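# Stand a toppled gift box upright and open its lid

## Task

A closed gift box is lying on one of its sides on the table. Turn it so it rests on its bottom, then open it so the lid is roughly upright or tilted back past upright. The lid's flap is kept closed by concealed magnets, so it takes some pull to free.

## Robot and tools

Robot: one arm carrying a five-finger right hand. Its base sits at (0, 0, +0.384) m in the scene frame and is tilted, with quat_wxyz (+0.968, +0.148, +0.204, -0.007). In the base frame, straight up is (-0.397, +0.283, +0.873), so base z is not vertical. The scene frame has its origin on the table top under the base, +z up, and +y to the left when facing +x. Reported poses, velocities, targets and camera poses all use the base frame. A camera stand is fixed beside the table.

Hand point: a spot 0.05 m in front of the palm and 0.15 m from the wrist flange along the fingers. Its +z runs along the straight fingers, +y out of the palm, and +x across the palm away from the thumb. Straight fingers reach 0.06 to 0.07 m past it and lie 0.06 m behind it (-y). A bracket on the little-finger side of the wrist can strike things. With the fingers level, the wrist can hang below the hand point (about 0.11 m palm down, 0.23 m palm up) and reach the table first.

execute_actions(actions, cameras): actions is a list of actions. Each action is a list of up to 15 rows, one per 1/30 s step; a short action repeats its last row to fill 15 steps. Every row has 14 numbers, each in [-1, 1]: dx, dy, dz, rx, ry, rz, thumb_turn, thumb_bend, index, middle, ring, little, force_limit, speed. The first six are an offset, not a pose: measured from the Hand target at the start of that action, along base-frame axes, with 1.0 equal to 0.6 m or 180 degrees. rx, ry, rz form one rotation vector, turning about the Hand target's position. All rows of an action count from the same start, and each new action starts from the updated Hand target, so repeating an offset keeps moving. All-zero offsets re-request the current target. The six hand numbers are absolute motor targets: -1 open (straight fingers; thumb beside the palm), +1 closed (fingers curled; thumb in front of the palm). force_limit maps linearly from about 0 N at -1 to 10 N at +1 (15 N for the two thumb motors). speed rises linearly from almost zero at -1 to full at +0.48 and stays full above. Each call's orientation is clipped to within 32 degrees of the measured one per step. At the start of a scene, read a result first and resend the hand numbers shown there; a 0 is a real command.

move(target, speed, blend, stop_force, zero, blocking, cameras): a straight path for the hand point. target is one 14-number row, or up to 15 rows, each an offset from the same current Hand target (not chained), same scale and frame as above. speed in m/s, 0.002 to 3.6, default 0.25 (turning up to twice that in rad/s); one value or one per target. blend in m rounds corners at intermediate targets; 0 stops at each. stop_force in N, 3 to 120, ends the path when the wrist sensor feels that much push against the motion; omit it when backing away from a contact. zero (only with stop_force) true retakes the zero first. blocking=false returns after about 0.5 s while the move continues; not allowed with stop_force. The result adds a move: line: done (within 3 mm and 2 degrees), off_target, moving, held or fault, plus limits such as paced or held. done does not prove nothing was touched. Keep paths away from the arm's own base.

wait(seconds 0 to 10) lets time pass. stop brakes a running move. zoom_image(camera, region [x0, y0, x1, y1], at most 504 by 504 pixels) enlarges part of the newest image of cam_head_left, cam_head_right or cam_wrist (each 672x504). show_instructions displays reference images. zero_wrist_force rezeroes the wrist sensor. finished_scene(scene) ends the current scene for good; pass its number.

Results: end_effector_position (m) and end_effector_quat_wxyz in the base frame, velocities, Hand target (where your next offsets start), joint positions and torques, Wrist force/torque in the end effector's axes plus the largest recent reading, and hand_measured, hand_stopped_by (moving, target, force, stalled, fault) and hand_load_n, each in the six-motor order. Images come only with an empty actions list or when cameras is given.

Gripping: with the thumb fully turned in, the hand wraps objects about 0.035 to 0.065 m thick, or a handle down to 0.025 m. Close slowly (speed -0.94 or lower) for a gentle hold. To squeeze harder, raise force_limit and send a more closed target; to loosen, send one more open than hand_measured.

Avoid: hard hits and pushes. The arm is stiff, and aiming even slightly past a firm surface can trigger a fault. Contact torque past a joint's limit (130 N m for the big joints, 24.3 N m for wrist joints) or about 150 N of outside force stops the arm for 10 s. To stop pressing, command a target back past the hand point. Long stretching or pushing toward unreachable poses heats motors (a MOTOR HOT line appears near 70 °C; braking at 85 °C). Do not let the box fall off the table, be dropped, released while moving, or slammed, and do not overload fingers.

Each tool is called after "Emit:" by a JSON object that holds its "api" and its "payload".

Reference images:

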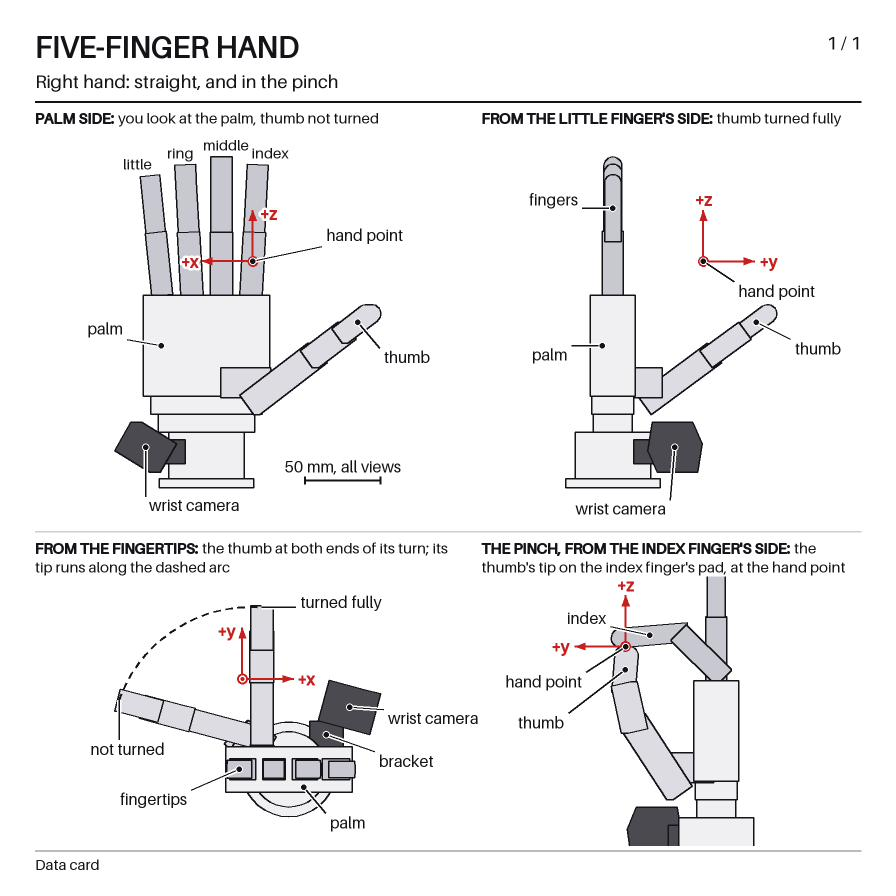

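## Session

Emit:
{"api": "execute_actions", "payload": {"actions": []}}

Scene clock: 0.00 s.
end_effector_position=(+0.6123, +0.3503, +0.1728) hand_measured=(-1.000, -1.000, -1.000, -1.000, -1.000, -1.000) hand_load_n=(+0.0, +0.0, +0.0, +0.0, +0.0, +0.0) hand_stopped_by=(target, target, target, target, target, target) hand_force_limit=0.00 hand_speed=-0.80 end_effector_quat_wxyz=(+0.552, +0.197, +0.802, +0.112)
Joint positions: [0.447 -1.108 1.759 -0.232 2.023 -0.939]
Joint velocities: within noise
Joint torques (N m): no reading
Wrist force (N): no reading
Wrist torque (N m): no reading
Wrist force, peak (N): no reading
Hand target: +0.6123, +0.3503, +0.1728; +0.552, +0.197, +0.802, +0.112
camera_calibration:
cam_wrist: T_world_to_cam=[[0.148169, 0.972999, 0.176974, -0.455098], [-0.227422, -0.14063, 0.963588, 0.0123898], [0.962458, -0.183022, 0.200444, -0.443428], [0, 0, 0, 1]] pos_world=[0.49703, 0.363395, 0.157484]

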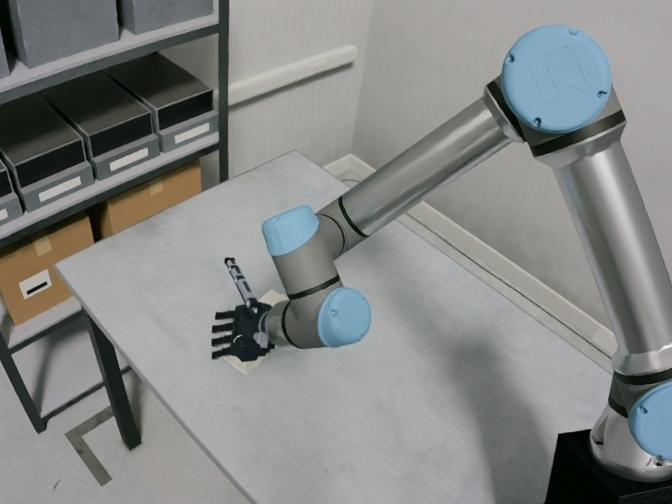

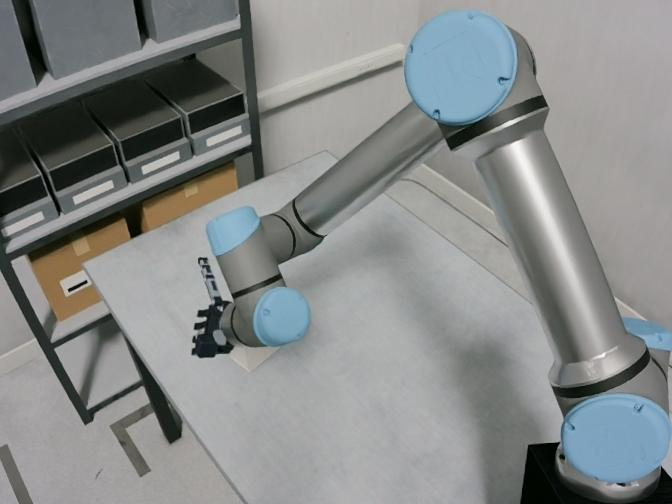

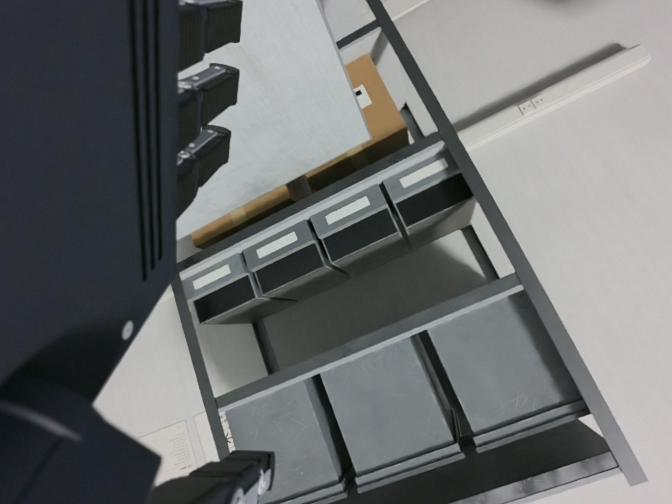

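Emit:
{"api": "move", "payload": {"target": [-0.2093,-0.4667,0.1518,0,0,0,-1,-1,-1,-1,-1,-1,0.0,-0.8], "speed": 0.15, "cameras": ["all"]}}

Scene clock: 19.27 s.
end_effector_position=(+0.4867, +0.0704, +0.2638) hand_measured=(-1.000, -1.000, -1.000, -1.000, -1.000, -1.000) hand_load_n=(+0.0, +0.0, +0.0, +0.0, +0.0, +0.0) hand_stopped_by=(target, target, target, target, target, target) hand_force_limit=0.00 hand_speed=-0.80 end_effector_quat_wxyz=(+0.552, +0.197, +0.802, +0.111)
Joint positions: [-0.431 -1.852 2.311 -0.058 1.21 -1.279]
Joint torques (N m): [1.47 -32.11 1.7 3.06 -3.04 -2.54]
Wrist force (N): [0.1 -0.2 0.3]
Wrist torque (N m): [-0.09 -0.10 0.09]
Wrist force, peak (N): [0.5 0.7 0.6]
Hand target: +0.4867, +0.0703, +0.2638; +0.552, +0.197, +0.802, +0.112
Off the commanded pose: 0.000 m, 0 deg.
move: done
camera_calibration:
cam_wrist: T_world_to_cam=[[0.14826, 0.972981, 0.176993, -0.18032], [-0.22755, -0.140606, 0.963562, -0.143244], [0.962414, -0.183132, 0.200555, -0.392129], [0, 0, 0, 1]] pos_world=[0.37153, 0.0834955, 0.248584]

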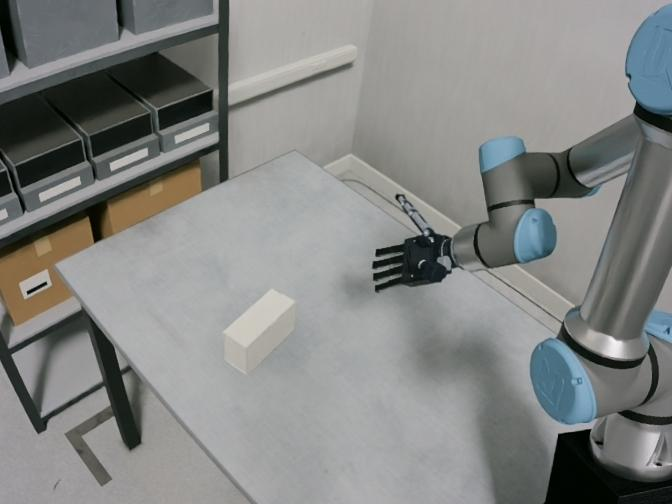

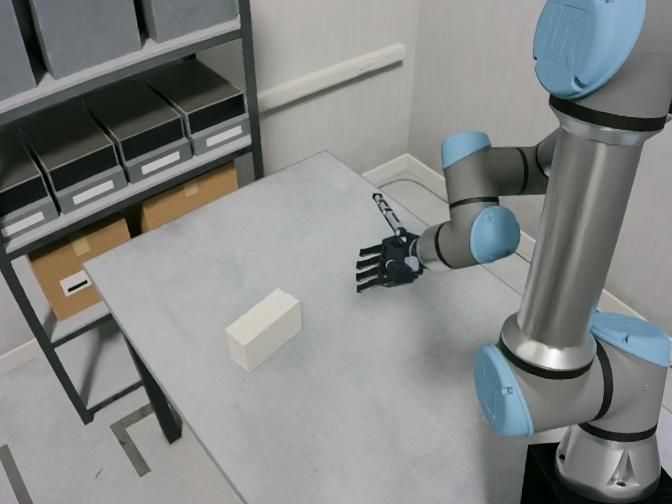

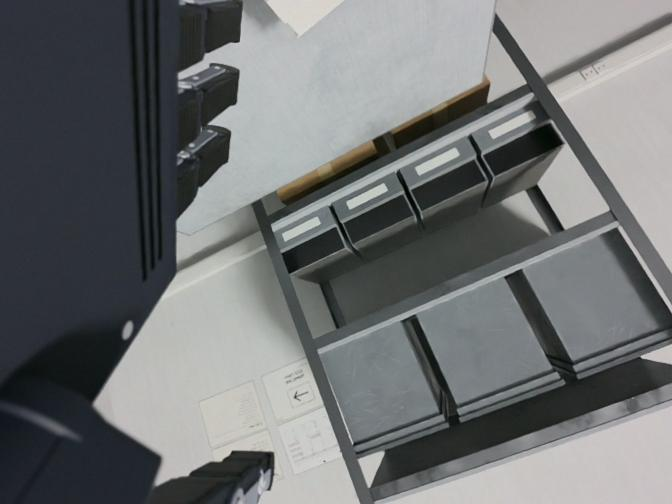

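Emit:
{"api": "zoom_image", "payload": {"camera": "cam_head_left", "region": [205, 275, 315, 385]}}

Emit:
{"api": "zoom_image", "payload": {"camera": "cam_head_right", "region": [210, 275, 320, 385]}}

Emit:
{"api": "zoom_image", "payload": {"camera": "cam_wrist", "region": [230, 0, 380, 60]}}

Scaled by 4.582 from the camera's 672x504 image, which has a finer 960x720 frame.

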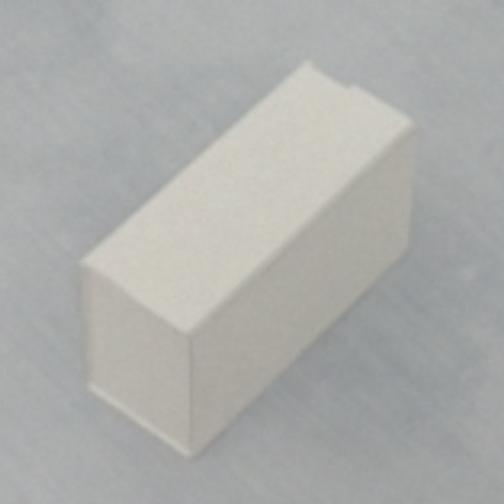

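Scaled by 4.582 from the camera's 672x504 image, which has a finer 960x720 frame.

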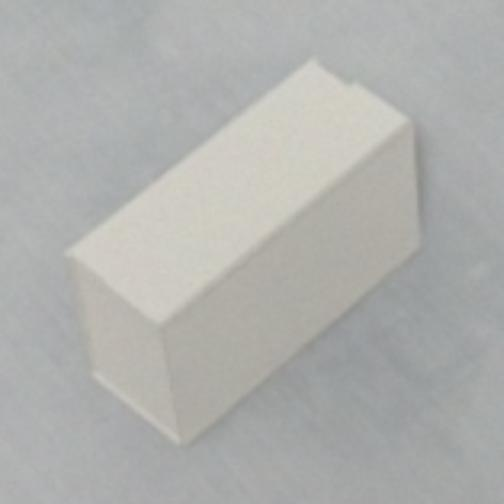

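Scaled by 3.360 from the camera's 672x504 image, which has a finer 960x720 frame.

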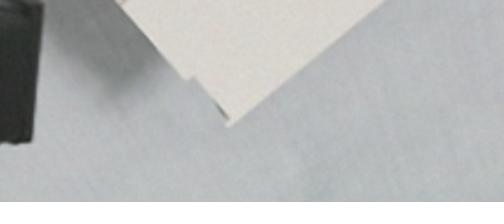

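Emit:
{"api": "move", "payload": {"target": [0,0,0,-0.6765,0.0275,0.2649,-1,-1,-1,-1,-1,-1,0.0,-0.8], "speed": 0.25}}

Scene clock: 129.57 s.
end_effector_position=(+0.4867, +0.0703, +0.2638) hand_measured=(-1.000, -1.000, -1.000, -1.000, -1.000, -1.000) hand_load_n=(-0.5, -0.5, +0.0, -0.5, +0.0, +0.0) hand_stopped_by=(target, target, target, target, target, target) hand_force_limit=0.00 hand_speed=-0.80 end_effector_quat_wxyz=(-0.332, +0.647, -0.512, +0.456)
Joint positions: [-0.256 -1.803 1.975 0.208 1.371 -3.493]
Joint torques (N m): [13.76 -13.38 -29.48 3.09 1.85 -2.36]
Wrist force (N): [0.7 1.1 0.2]
Wrist torque (N m): [0.38 -0.13 0.06]
Wrist force, peak (N): [1.3 1.3 0.2]
Hand target: +0.4867, +0.0703, +0.2638; -0.332, +0.647, -0.512, +0.456
Off the commanded pose: 0.000 m, 0 deg.
move: done

Emit:
{"api": "move", "payload": {"target": [0.2708,-0.253,-0.3083,0,0,0,-1,-1,-1,-1,-1,-1,0.0,-0.8], "speed": 0.15, "cameras": ["all"]}}

Scene clock: 146.80 s.
end_effector_position=(+0.6491, -0.0814, +0.0790) hand_measured=(-1.000, -1.000, -1.000, -1.000, -1.000, -1.000) hand_load_n=(-0.5, +0.0, +0.0, +0.0, +0.0, +0.0) hand_stopped_by=(target, target, target, target, target, target) hand_force_limit=0.00 hand_speed=-0.80 end_effector_quat_wxyz=(-0.332, +0.647, -0.512, +0.456)
Joint positions: [-0.496 -1.2 1.845 -0.235 1.148 -3.59]
Joint torques (N m): [2.07 -28.44 -20.24 -0.62 -3.01 -2.66]
Wrist force (N): [1.3 1.2 -0.1]
Wrist torque (N m): [0.42 -0.22 0.09]
Wrist force, peak (N): [1.4 1.6 0.7]
Hand target: +0.6492, -0.0815, +0.0789; -0.332, +0.647, -0.512, +0.456
Off the commanded pose: 0.000 m, 0 deg.
move: done
camera_calibration:
cam_wrist: T_world_to_cam=[[-0.30373, -0.473552, -0.826739, 0.230913], [-0.642886, 0.742281, -0.188989, 0.482896], [0.703168, 0.474097, -0.529893, -0.259641], [0, 0, 0, 1]] pos_world=[0.563154, -0.126, 0.144584]

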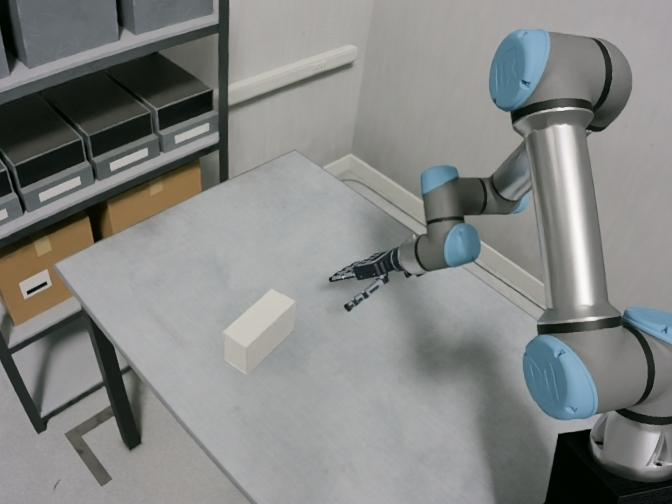

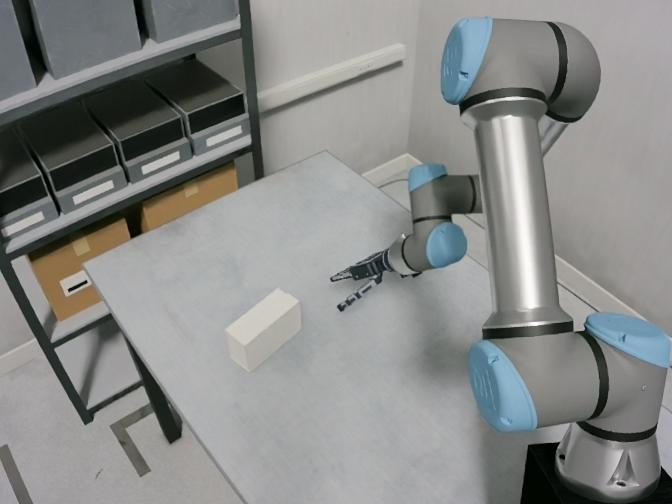

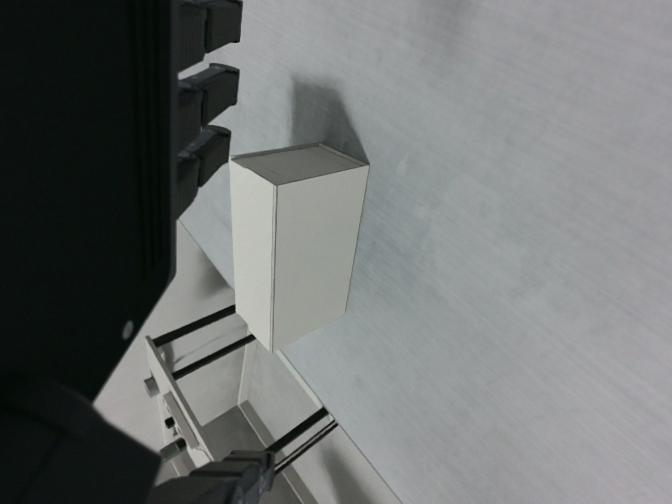

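Emit:
{"api": "zoom_image", "payload": {"camera": "cam_wrist", "region": [210, 130, 390, 260]}}

Emit:
{"api": "zoom_image", "payload": {"camera": "cam_wrist", "region": [220, 240, 360, 360]}}

Scaled by 2.800 from the camera's 672x504 image, which has a finer 960x720 frame.

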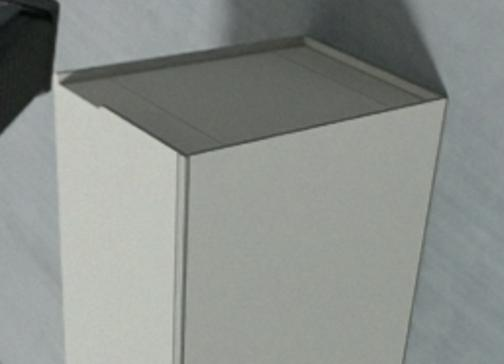

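Scaled by 3.600 from the camera's 672x504 image, which has a finer 960x720 frame.

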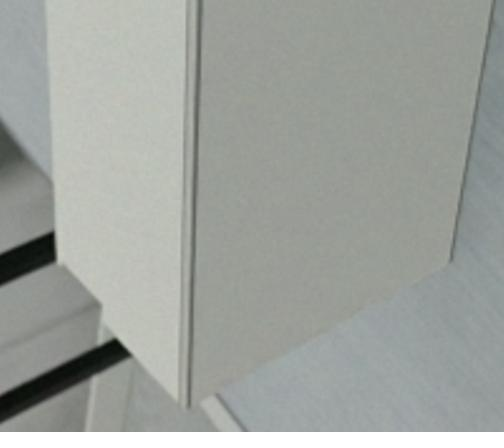

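Emit:
{"api": "move", "payload": {"target": [[-0.0165,0.164,0.04,0.04577,-0.02477,0.1203,-1,-1,-1,-1,-1,-1,0.0,-0.8],[-0.095,0.3028,0.0985,0.09154,-0.04953,0.24063,-1,-1,-1,-1,-1,-1,0.0,-0.8],[-0.2223,0.393,0.1655,0.13731,-0.0743,0.36095,-1,-1,-1,-1,-1,-1,0.0,-0.8],[-0.3773,0.4193,0.23,0.18308,-0.09907,0.48127,-1,-1,-1,-1,-1,-1,0.0,-0.8]], "speed": 0.15, "blend": [0.02,0.02,0.02,0]}}

Scene clock: 534.10 s.
end_effector_position=(+0.4230, +0.1701, +0.2168) hand_measured=(-1.000, -1.000, -1.000, -1.000, -1.000, -1.000) hand_load_n=(-0.5, +0.0, +0.0, +0.0, +0.0, +0.0) hand_stopped_by=(target, target, target, target, target, target) hand_force_limit=0.00 hand_speed=-0.80 end_effector_quat_wxyz=(+0.770, -0.637, -0.017, -0.045)
Joint positions: [-0.499 -1.199 1.844 -0.241 -0.501 -3.585]
Joint torques (N m): [14.59 -45.31 -2.19 4.59 -3.73 -2.61]
Wrist force (N): [0.8 1.0 0.3]
Wrist torque (N m): [0.53 -0.21 0.05]
Wrist force, peak (N): [1.6 1.5 0.4]
Hand target: +0.4228, +0.1701, +0.2169; +0.770, -0.637, -0.017, -0.045
Off the commanded pose: 0.000 m, 0 deg.
move: done

Emit:
{"api": "move", "payload": {"target": [[0.1853,-0.101,-0.1587,-0.11965,-0.2195,0,-1,-1,-1,-1,-1,-1,0.0,-0.8],[0.415,-0.2262,-0.1215,-0.2393,-0.439,0,-1,-1,-1,-1,-1,-1,0.0,-0.8],[0.5543,-0.3022,0.0897,-0.35895,-0.6585,0,-1,-1,-1,-1,-1,-1,0.0,-0.8]], "speed": 0.15, "blend": [0.02,0.02,0]}}

Scene clock: 565.80 s.
end_effector_position=(+0.7554, -0.0112, +0.2707) hand_measured=(-1.000, -1.000, -1.000, -1.000, -1.000, -1.000) hand_load_n=(+0.0, +0.0, +0.0, +0.0, +0.0, +0.0) hand_stopped_by=(target, target, target, target, target, target) hand_force_limit=0.00 hand_speed=-0.80 end_effector_quat_wxyz=(+0.001, +0.547, +0.651, +0.526)
Joint positions: [-0.499 -1.197 1.845 -2.599 -0.502 -3.585]
Joint torques (N m): [14.53 -30.83 -23.82 -3.89 -0.9 2.23]
Wrist force (N): [0.7 -0.1 1.0]
Wrist torque (N m): [0.00 -0.06 -0.09]
Wrist force, peak (N): [1.9 1.0 0.7]
Hand target: +0.7554, -0.0112, +0.2707; +0.001, +0.547, +0.651, +0.526
Off the commanded pose: 0.000 m, 0 deg.
move: done

Emit:
{"api": "move", "payload": {"target": [-0.0327,0.0178,0.2613,-0.11965,-0.2195,0,-1,-1,-1,-1,-1,-1,0.0,-0.8], "speed": 0.15, "cameras": ["all"]}}

Scene clock: 617.03 s.
end_effector_position=(+0.7358, -0.0005, +0.4274) hand_measured=(-1.000, -1.000, -1.000, -1.000, -1.000, -1.000) hand_load_n=(+0.0, +0.0, +0.0, +0.0, +0.0, +0.0) hand_stopped_by=(target, target, target, target, target, target) hand_force_limit=0.00 hand_speed=-0.80 end_effector_quat_wxyz=(+0.319, +0.329, +0.697, +0.551)
Joint positions: [-0.499 -1.197 1.844 -3.384 -0.502 -3.585]
Joint torques (N m): [13.93 -30.57 -24.71 -3.96 -1.21 2.27]
Wrist force (N): [0.1 -0.5 1.0]
Wrist torque (N m): [-0.16 0.00 -0.06]
Wrist force, peak (N): [0.3 -0.5 1.5]
Hand target: +0.7358, -0.0005, +0.4275; +0.320, +0.329, +0.697, +0.551
Off the commanded pose: 0.000 m, 0 deg.
move: done
camera_calibration:
cam_wrist: T_world_to_cam=[[-0.00222661, 0.379962, 0.924999, -0.386505], [0.0370794, -0.924334, 0.379778, -0.199809], [0.99931, 0.035144, -0.0120306, -0.61373], [0, 0, 0, 1]] pos_world=[0.619855, -0.0162642, 0.426016]

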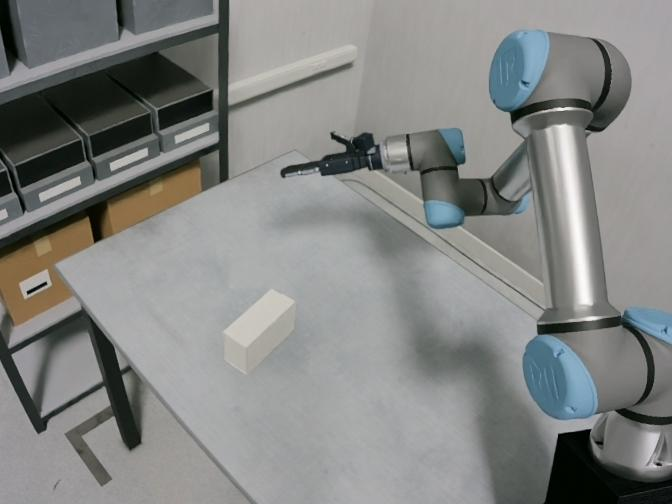

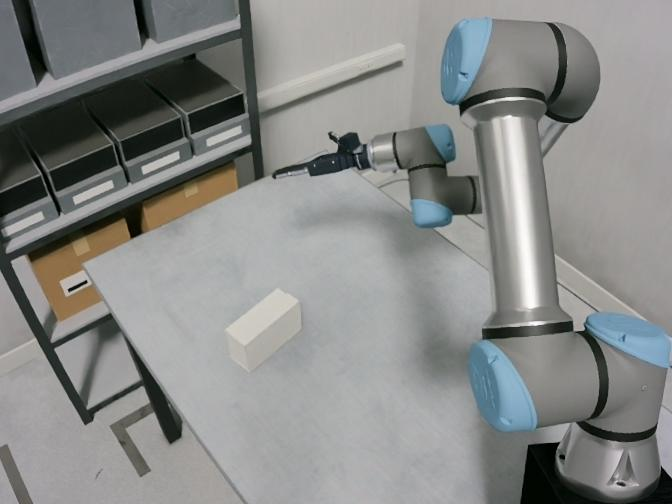

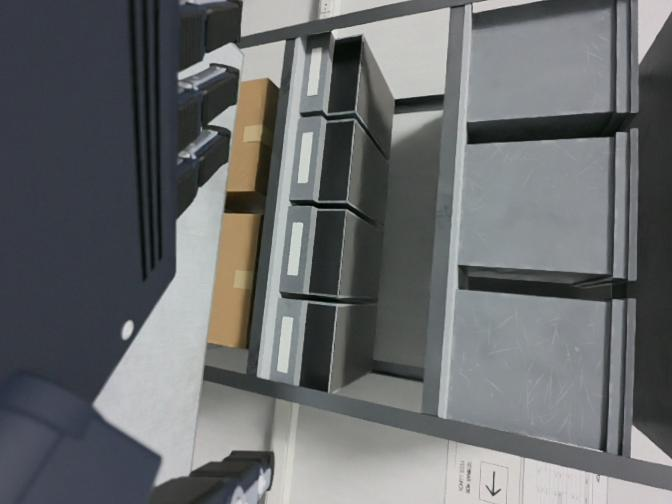

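Emit:
{"api": "move", "payload": {"target": [0.0798,0.1342,-0.4178,-0.1952,0.2696,-0.2138,1,-1,-1,-1,-1,-1,-0.5,-0.5], "speed": 0.15, "cameras": ["all"]}}

Scene clock: 644.30 s.
end_effector_position=(+0.7836, +0.0800, +0.1768) hand_measured=(+1.000, -1.000, -1.000, -1.000, -1.000, -1.000) hand_load_n=(+0.0, +0.0, +0.0, +0.0, +0.0, +0.0) hand_stopped_by=(target, target, target, target, target, target) hand_force_limit=-0.50 hand_speed=-0.50 end_effector_quat_wxyz=(+0.251, +0.613, +0.749, +0.017)
Joint positions: [0.049 -1.056 1.614 -2.541 -1.878 -3.355]
Joint torques (N m): [22.47 -33.5 -28.05 -0.11 -2.41 2.29]
Wrist force (N): [0.5 0.7 0.2]
Wrist torque (N m): [0.14 -0.07 0.00]
Wrist force, peak (N): [1.1 0.8 0.4]
Hand target: +0.7837, +0.0800, +0.1768; +0.251, +0.613, +0.749, +0.017
Off the commanded pose: 0.000 m, 0 deg.
move: done
camera_calibration:
cam_wrist: T_world_to_cam=[[0.870417, 0.445241, 0.210082, -0.747784], [0.0694493, -0.533503, 0.842942, -0.170481], [0.487392, -0.719122, -0.495292, -0.120499], [0, 0, 0, 1]] pos_world=[0.721454, 0.155339, 0.241119]

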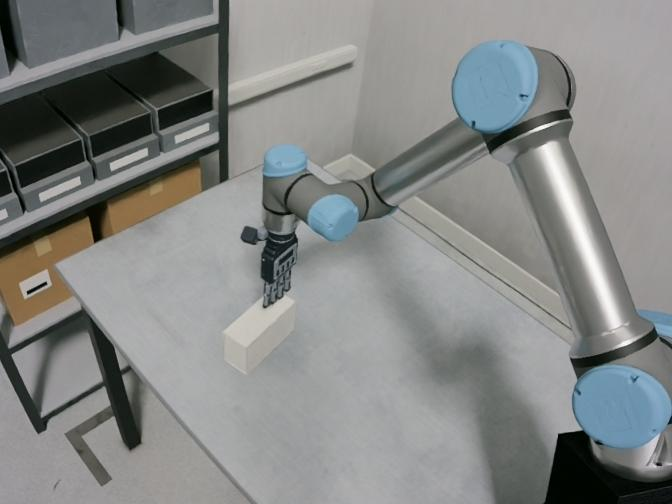

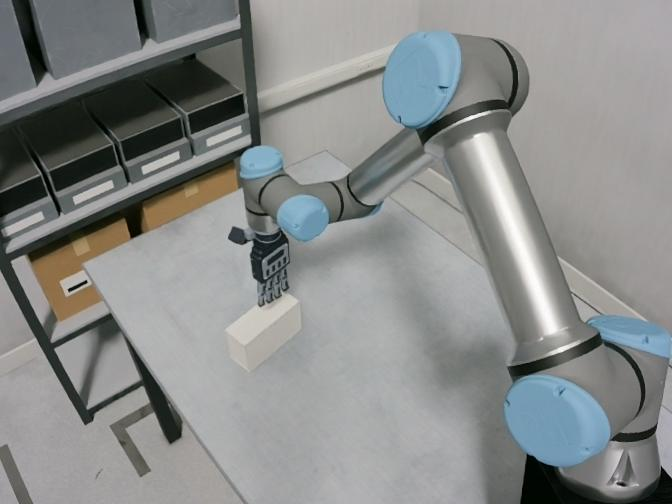

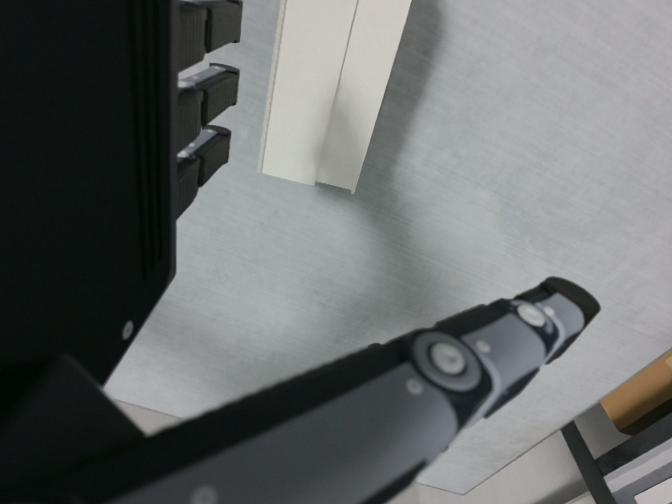

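Emit:
{"api": "move", "payload": {"target": [-0.0137,-0.0037,-0.005,-0.02015,0.15443,-0.05935,1,-1,-1,-1,-1,-1,-0.5,-0.5], "speed": 0.15, "cameras": ["all"]}}

Scene clock: 695.37 s.
end_effector_position=(+0.7754, +0.0778, +0.1738) hand_measured=(+1.000, -1.000, -1.000, -1.000, -1.000, -1.000) hand_load_n=(+0.0, +0.0, +0.0, +0.0, +0.0, +0.0) hand_stopped_by=(target, target, target, target, target, target) hand_force_limit=-0.50 hand_speed=-0.50 end_effector_quat_wxyz=(+0.084, +0.658, +0.727, -0.178)
Joint positions: [0.081 -0.883 1.07 -1.606 -1.937 -3.132]
Joint torques (N m): [24.93 -42.07 -31.62 1.21 2.28 2.18]
Wrist force (N): [1.0 0.4 0.2]
Wrist torque (N m): [0.20 -0.18 -0.03]
Wrist force, peak (N): [1.5 0.9 0.0]
Hand target: +0.7754, +0.0778, +0.1738; +0.084, +0.658, +0.727, -0.178
Off the commanded pose: 0.000 m, 0 deg.
move: done
camera_calibration:
cam_wrist: T_world_to_cam=[[0.926641, 0.272149, -0.259368, -0.687562], [0.368697, -0.523016, 0.768451, -0.388512], [0.0734791, -0.807706, -0.584989, 0.223839], [0, 0, 0, 1]] pos_world=[0.763919, 0.164717, 0.251164]

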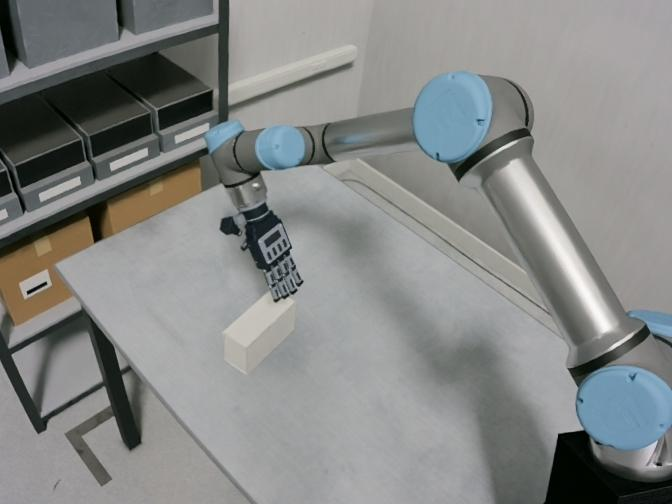

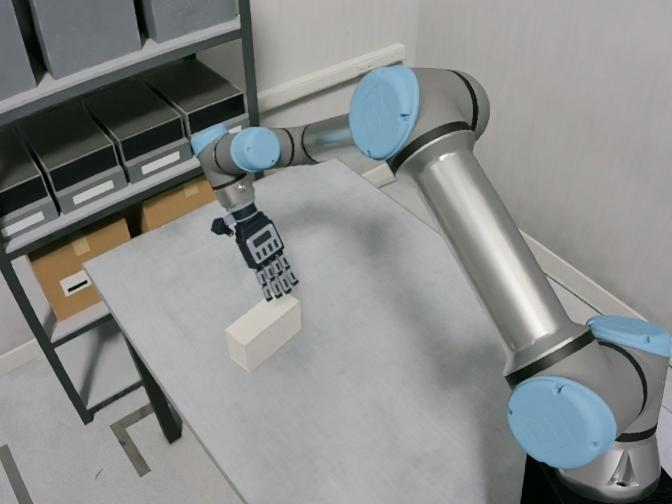

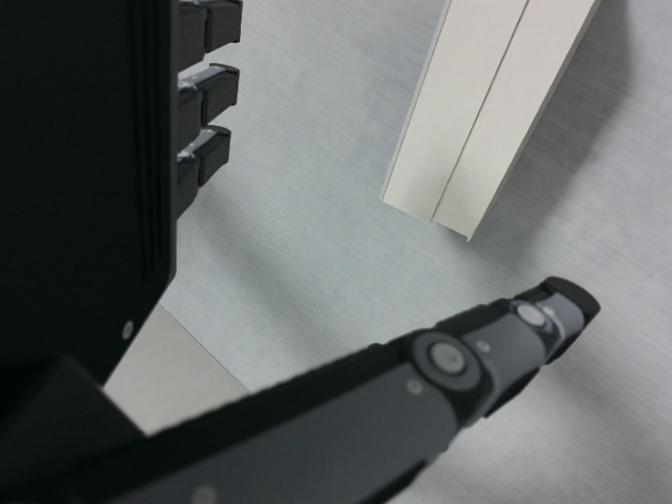

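Emit:
{"api": "move", "payload": {"target": [0.1181,-0.0844,-0.2597,0,0,0,1,-1,-1,-1,-1,-1,-0.5,-0.5], "speed": 0.06, "stop_force": 6, "cameras": ["all"]}}

Scene clock: 713.07 s.
end_effector_position=(+0.8442, +0.0284, +0.0220) hand_measured=(+1.000, -1.000, -1.000, -1.000, -1.000, -1.000) hand_load_n=(+0.0, +0.0, +0.0, +0.0, +0.0, +0.0) hand_stopped_by=(target, target, target, target, target, target) hand_force_limit=-0.50 hand_speed=-0.50 end_effector_quat_wxyz=(+0.084, +0.658, +0.727, -0.178)
Joint positions: [0.014 -0.614 0.989 -1.82 -1.946 -3.204]
Joint torques (N m): [25.63 -66.2 -2.49 0.74 2.13 2.09]
Wrist force (N): [1.2 0.8 0.3]
Wrist torque (N m): [0.26 -0.21 0.08]
Wrist force, peak (N): [1.6 -9.1 -6.5]
Hand target: +0.8442, +0.0284, +0.0219; +0.084, +0.658, +0.727, -0.178 (not the last commanded pose)
Off the commanded pose: 0.005 m, 0 deg.
move: contact
camera_calibration:
cam_wrist: T_world_to_cam=[[0.926628, 0.271954, -0.259618, -0.777239], [0.368788, -0.523017, 0.768406, -0.323006], [0.0731863, -0.807771, -0.584936, 0.0903504], [0, 0, 0, 1]] pos_world=[0.83272, 0.115418, 0.099264]

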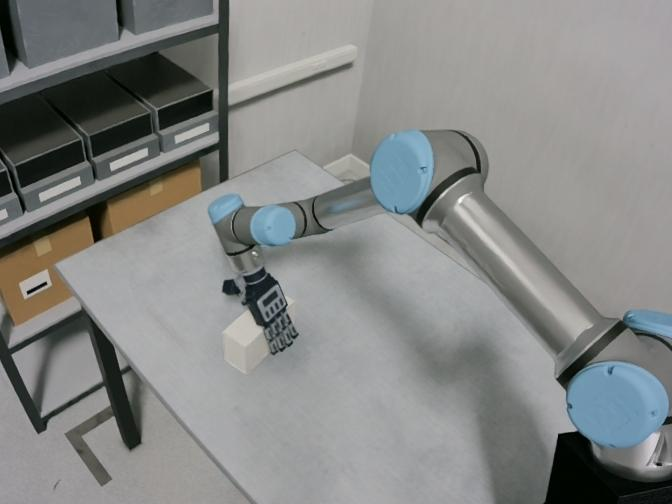

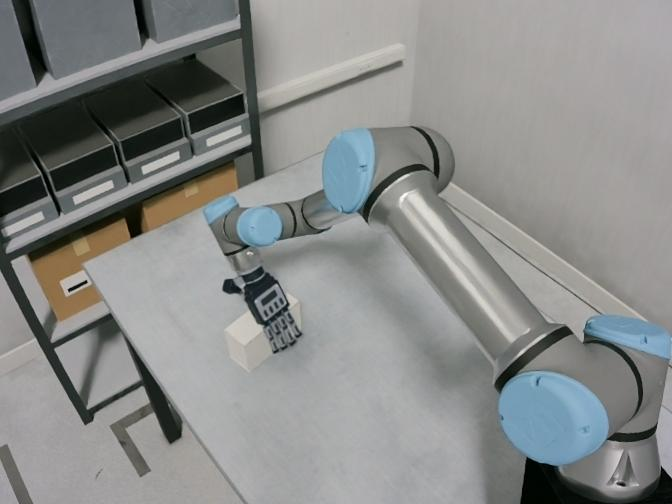

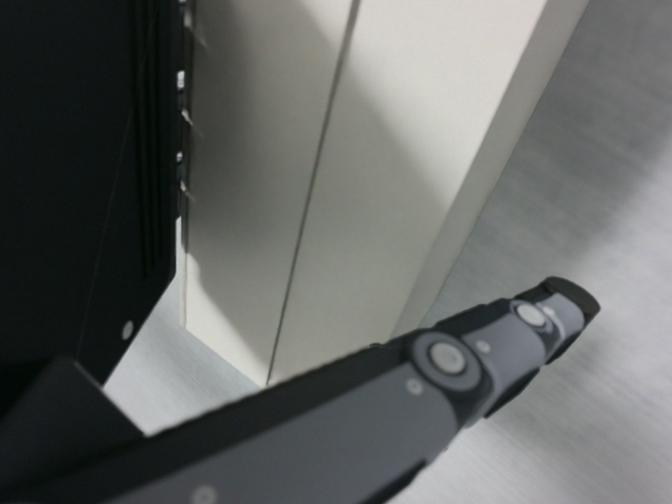

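Emit:
{"api": "move", "payload": {"target": [-0.0212,-0.0058,-0.0078,0,0,0,1,-1,-1,-1,-1,-1,-0.5,-0.5], "speed": 0.03}}

Emit:
{"api": "move", "payload": {"target": [0.00397,-0.00284,-0.00873,0,0,0,1,-1,-1,-1,-1,-1,-0.5,-0.5], "speed": 0.03, "stop_force": 4, "cameras": ["cam_wrist","cam_head_left"]}}

Scene clock: 744.43 s.
end_effector_position=(+0.8315, +0.0249, +0.0173) hand_measured=(+1.000, -1.000, -1.000, -1.000, -1.000, -1.000) hand_load_n=(+0.0, +0.0, +0.0, +0.0, +0.0, +0.0) hand_stopped_by=(target, target, target, target, target, target) hand_force_limit=-0.50 hand_speed=-0.50 end_effector_quat_wxyz=(+0.083, +0.658, +0.727, -0.178)
Joint positions: [0.01 -0.642 1.058 -1.862 -1.947 -3.208]
Joint torques (N m): [13.48 -65.05 -2.5 -2.93 -2.42 -2.47]
Wrist force (N): [1.0 0.8 0.2]
Wrist torque (N m): [0.27 -0.19 0.06]
Wrist force, peak (N): [1.3 1.0 0.0]
Hand target: +0.8315, +0.0249, +0.0173; +0.084, +0.658, +0.727, -0.178
Off the commanded pose: 0.000 m, 0 deg.
move: done

Scene clock: 745.87 s.
end_effector_position=(+0.8339, +0.0232, +0.0120) hand_measured=(+1.000, -1.000, -1.000, -1.000, -1.000, -1.000) hand_load_n=(+0.0, +0.0, +0.0, +0.0, +0.0, +0.0) hand_stopped_by=(target, target, target, target, target, target) hand_force_limit=-0.50 hand_speed=-0.50 end_effector_quat_wxyz=(+0.084, +0.658, +0.727, -0.178)
Joint positions: [0.008 -0.632 1.052 -1.867 -1.947 -3.21]
Joint torques (N m): [13.53 -39.96 -27.33 -2.66 -2.42 -2.65]
Wrist force (N): [1.2 0.4 -1.8]
Wrist torque (N m): [0.20 -0.18 0.07]
Wrist force, peak (N): [1.2 0.6 -3.0]
Hand target: +0.8339, +0.0232, +0.0120; +0.084, +0.658, +0.727, -0.178
Off the commanded pose: 0.000 m, 0 deg.
move: done
camera_calibration:
cam_wrist: T_world_to_cam=[[0.926626, 0.271975, -0.259604, -0.768853], [0.368794, -0.523079, 0.768362, -0.314315], [0.0731818, -0.807724, -0.585001, 0.0811169], [0, 0, 0, 1]] pos_world=[0.82242, 0.110217, 0.0893639]
Images, in order (width x height): cam_head_left 672x504, cam_wrist 672x504.

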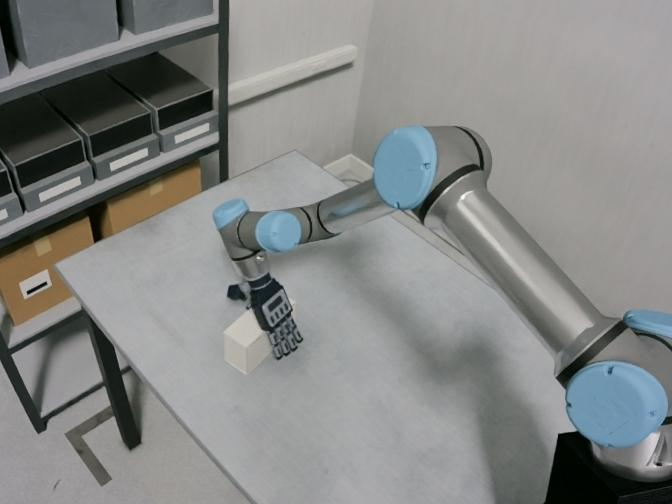

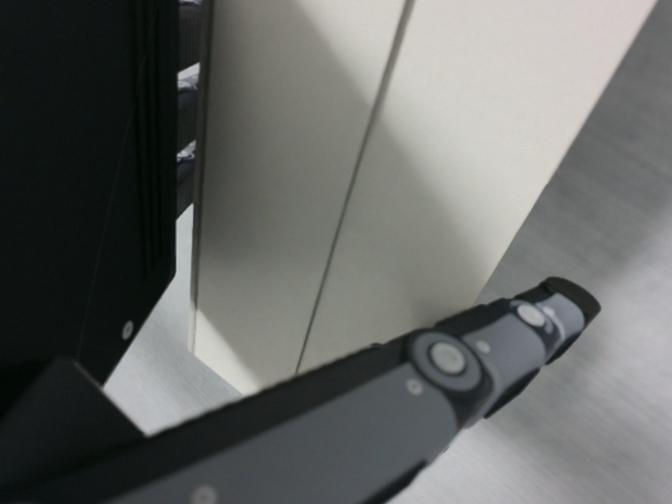

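Emit:
{"api": "move", "payload": {"target": [0.0076,0.0021,0.0028,0,0,0,1,-1,-1,-1,-1,-1,-0.5,-0.5], "speed": 0.02}}

Scene clock: 766.00 s.
end_effector_position=(+0.8384, +0.0244, +0.0137) hand_measured=(+1.000, -1.000, -1.000, -1.000, -1.000, -1.000) hand_load_n=(+0.0, +0.0, -0.5, +0.0, +0.0, +0.0) hand_stopped_by=(target, target, target, target, target, target) hand_force_limit=-0.50 hand_speed=-0.50 end_effector_quat_wxyz=(+0.084, +0.658, +0.727, -0.178)
Joint positions: [0.009 -0.622 1.028 -1.852 -1.947 -3.209]
Joint torques (N m): [25.99 -42.17 -27.76 0.89 1.94 2.24]
Wrist force (N): [1.3 0.7 0.2]
Wrist torque (N m): [0.25 -0.24 0.00]
Wrist force, peak (N): [1.4 0.5 -1.8]
Hand target: +0.8384, +0.0245, +0.0137; +0.084, +0.658, +0.727, -0.178
Off the commanded pose: 0.000 m, 0 deg.
move: done

Emit:
{"api": "execute_actions", "payload": {"actions": [[[0,0,0,0,0,0,1,-1,-0.2,-0.2,-0.2,-0.2,-0.8,-0.9]],[[0,0,0,0,0,0,1,-1,-0.2,-0.2,-0.2,-0.2,-0.8,-0.9]],[[0,0,0,0,0,0,1,-1,-0.2,-0.2,-0.2,-0.2,-0.8,-0.9]],[[0,0,0,0,0,0,1,-1,-0.2,-0.2,-0.2,-0.2,-0.8,-0.9]]]}}

Emit:
{"api": "wait", "payload": {"seconds": 4, "cameras": ["cam_wrist","cam_head_left"]}}

Scene clock: 776.00 s.
end_effector_position=(+0.8384, +0.0245, +0.0137) hand_measured=(+1.000, -1.000, -0.406, -0.488, -0.414, -0.376) hand_load_n=(+1.0, +0.5, +4.0, +0.0, +0.0, +2.0) hand_stopped_by=(target, target, force, force, force, force) hand_force_limit=-0.80 hand_speed=-0.90 end_effector_quat_wxyz=(+0.083, +0.658, +0.727, -0.178)
Joint positions: [0.009 -0.622 1.028 -1.852 -1.947 -3.209]
Joint torques (N m): [25.19 -43.42 -27.14 0.43 2.01 2.14]
Wrist force (N): [1.0 1.0 0.2]
Wrist torque (N m): [0.31 -0.18 0.00]
Wrist force, peak (N): [1.5 1.1 0.3]
Hand target: +0.8384, +0.0245, +0.0137; +0.084, +0.658, +0.727, -0.178
Off the commanded pose: 0.000 m, 0 deg.

Scene clock: 780.00 s.
end_effector_position=(+0.8384, +0.0245, +0.0137) hand_measured=(+1.000, -1.000, -0.406, -0.488, -0.414, -0.376) hand_load_n=(+1.0, +0.5, +3.5, +0.0, +0.0, +2.0) hand_stopped_by=(target, target, force, force, force, force) hand_force_limit=-0.80 hand_speed=-0.90 end_effector_quat_wxyz=(+0.083, +0.658, +0.727, -0.178)
Joint positions: [0.009 -0.622 1.028 -1.852 -1.947 -3.209]
Joint torques (N m): [23.87 -49.2 -26.08 -0.45 1.7 1.61]
Wrist force (N): [0.9 0.8 0.4]
Wrist torque (N m): [0.27 -0.17 -0.01]
Wrist force, peak (N): [1.3 1.1 0.6]
Hand target: +0.8384, +0.0245, +0.0137; +0.084, +0.658, +0.727, -0.178
Off the commanded pose: 0.000 m, 0 deg.
wait: 4.00 s; at rest by 0.17 s
camera_calibration:
cam_wrist: T_world_to_cam=[[0.926626, 0.271975, -0.259604, -0.772935], [0.368794, -0.523079, 0.768362, -0.316601], [0.0731818, -0.807724, -0.585001, 0.0828322], [0, 0, 0, 1]] pos_world=[0.82692, 0.111517, 0.0910639]
Images, in order (width x height): cam_head_left 672x504, cam_wrist 672x504.

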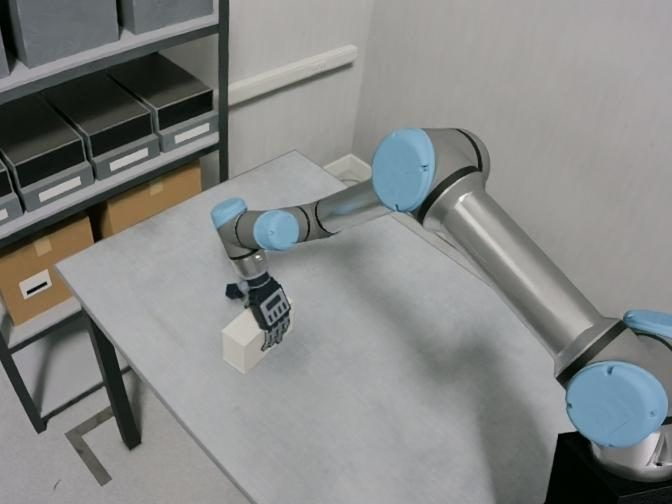

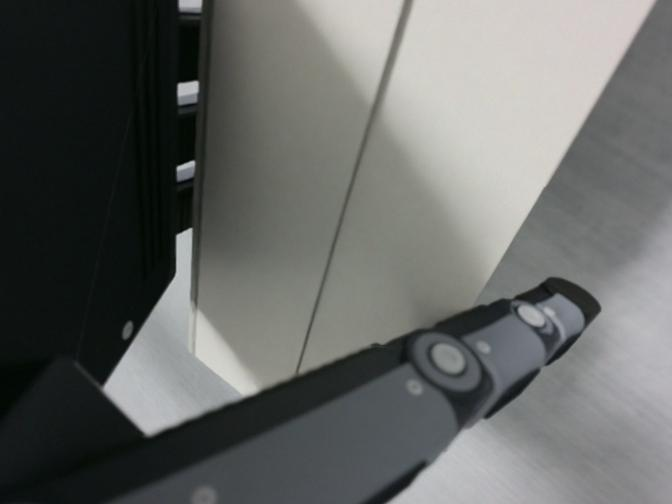

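Emit:
{"api": "execute_actions", "payload": {"actions": [[[0,0,0,0,0,0,1,-0.6,-0.2,-0.2,-0.2,-0.2,-0.75,-0.94]],[[0,0,0,0,0,0,1,-0.6,-0.2,-0.2,-0.2,-0.2,-0.75,-0.94]],[[0,0,0,0,0,0,1,-0.6,-0.2,-0.2,-0.2,-0.2,-0.75,-0.94]],[[0,0,0,0,0,0,1,-0.6,-0.2,-0.2,-0.2,-0.2,-0.75,-0.94]]]}}

Emit:
{"api": "wait", "payload": {"seconds": 3}}

Scene clock: 790.33 s.
end_effector_position=(+0.8384, +0.0245, +0.0137) hand_measured=(+1.000, -0.996, -0.406, -0.488, -0.414, -0.376) hand_load_n=(+1.0, +2.5, +3.5, +0.0, +0.0, +2.5) hand_stopped_by=(target, force, force, force, force, force) hand_force_limit=-0.75 hand_speed=-0.94 end_effector_quat_wxyz=(+0.083, +0.658, +0.727, -0.178)
Joint positions: [0.009 -0.622 1.028 -1.852 -1.947 -3.209]
Joint torques (N m): [22.22 -57.14 -25.5 -1.66 1.48 0.92]
Wrist force (N): [0.9 0.9 0.3]
Wrist torque (N m): [0.27 -0.18 -0.01]
Wrist force, peak (N): [1.3 1.2 0.5]
Hand target: +0.8384, +0.0245, +0.0137; +0.084, +0.658, +0.727, -0.178
Off the commanded pose: 0.000 m, 0 deg.

Scene clock: 793.33 s.
end_effector_position=(+0.8384, +0.0245, +0.0137) hand_measured=(+1.000, -0.996, -0.406, -0.488, -0.414, -0.376) hand_load_n=(+1.0, +2.5, +3.5, +0.0, +0.0, +2.0) hand_stopped_by=(target, force, force, force, force, force) hand_force_limit=-0.75 hand_speed=-0.94 end_effector_quat_wxyz=(+0.083, +0.658, +0.727, -0.178)
Joint positions: [0.009 -0.622 1.028 -1.852 -1.947 -3.209]
Joint torques (N m): [21.6 -61.96 -24.52 -2.18 1.4 0.51]
Wrist force (N): [1.1 0.7 0.0]
Wrist torque (N m): [0.26 -0.20 -0.01]
Wrist force, peak (N): [1.3 1.2 0.2]
Hand target: +0.8384, +0.0245, +0.0137; +0.084, +0.658, +0.727, -0.178
Off the commanded pose: 0.000 m, 0 deg.
wait: 3.00 s; at rest by 0.17 s

Emit:
{"api": "move", "payload": {"target": [-0.00265,0.00189,0.00582,0,0,0,1,-0.6,-0.2,-0.2,-0.2,-0.2,-0.75,-0.94], "speed": 0.01}}

Scene clock: 798.83 s.
end_effector_position=(+0.8369, +0.0255, +0.0170) hand_measured=(+1.000, -0.996, -0.406, -0.488, -0.414, -0.376) hand_load_n=(+0.0, +0.0, +0.0, +0.0, +0.0, +0.0) hand_stopped_by=(target, force, force, force, force, force) hand_force_limit=-0.75 hand_speed=-0.94 end_effector_quat_wxyz=(+0.084, +0.658, +0.727, -0.178)
Joint positions: [0.011 -0.629 1.032 -1.849 -1.947 -3.207]
Joint torques (N m): [25.72 -66.65 -3.66 0.93 2.14 2.24]
Wrist force (N): [1.4 0.9 0.5]
Wrist torque (N m): [0.28 -0.25 0.01]
Wrist force, peak (N): [1.2 1.2 1.1]
Hand target: +0.8368, +0.0256, +0.0172; +0.084, +0.658, +0.727, -0.178
Off the commanded pose: 0.000 m, 0 deg.
move: done

Emit:
{"api": "execute_actions", "payload": {"actions": [], "cameras": ["all"]}}

Scene clock: 836.50 s.
end_effector_position=(+0.8368, +0.0256, +0.0172) hand_measured=(+1.000, -0.996, -0.406, -0.488, -0.414, -0.376) hand_load_n=(+0.0, +0.0, +0.5, +0.0, +0.0, +0.0) hand_stopped_by=(target, force, force, force, force, force) hand_force_limit=-0.75 hand_speed=-0.94 end_effector_quat_wxyz=(+0.084, +0.658, +0.727, -0.178)
Joint positions: [0.011 -0.629 1.032 -1.849 -1.947 -3.207]
Joint velocities: within noise
Joint torques (N m): [25.49 -66.02 -1.92 0.84 2.1 2.18]
Wrist force (N): [0.9 0.6 0.5]
Wrist torque (N m): [0.24 -0.18 -0.03]
Wrist force, peak (N): [1.6 0.7 0.3]
Hand target: +0.8368, +0.0256, +0.0172; +0.084, +0.658, +0.727, -0.178
Off the commanded pose: 0.000 m, 0 deg.
camera_calibration:
cam_wrist: T_world_to_cam=[[0.926626, 0.271975, -0.259604, -0.770936], [0.368794, -0.523079, 0.768362, -0.318161], [0.0731818, -0.807724, -0.585001, 0.0858779], [0, 0, 0, 1]] pos_world=[0.82542, 0.112617, 0.0945639]

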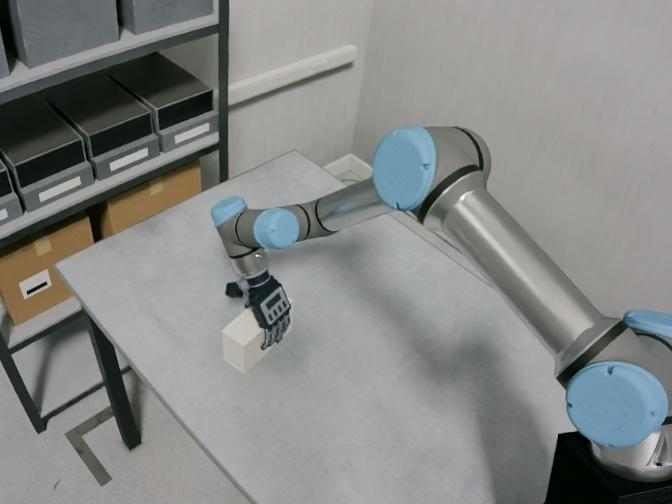

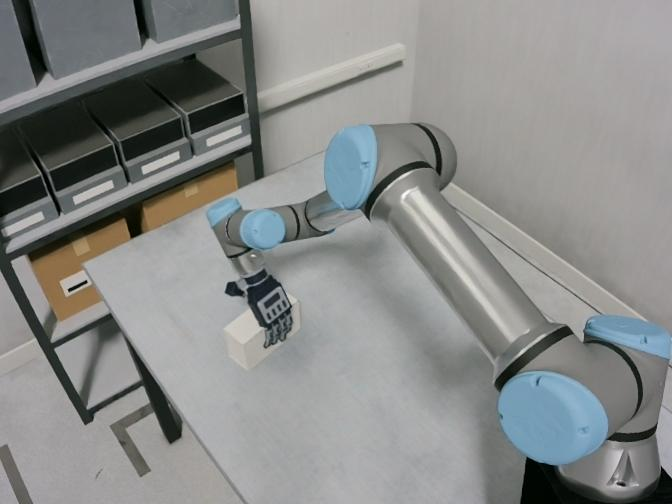

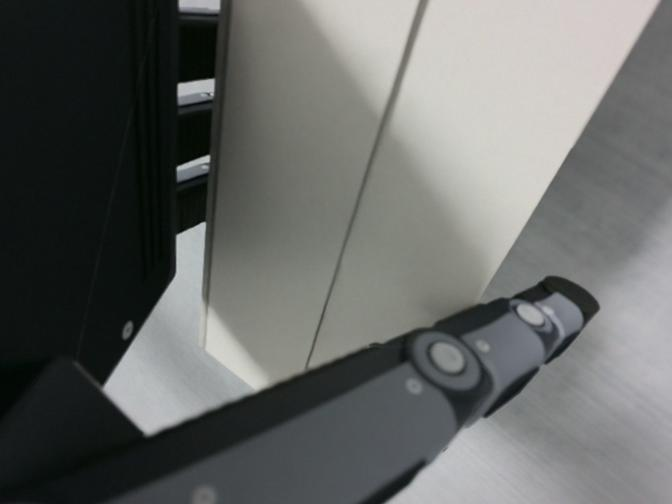

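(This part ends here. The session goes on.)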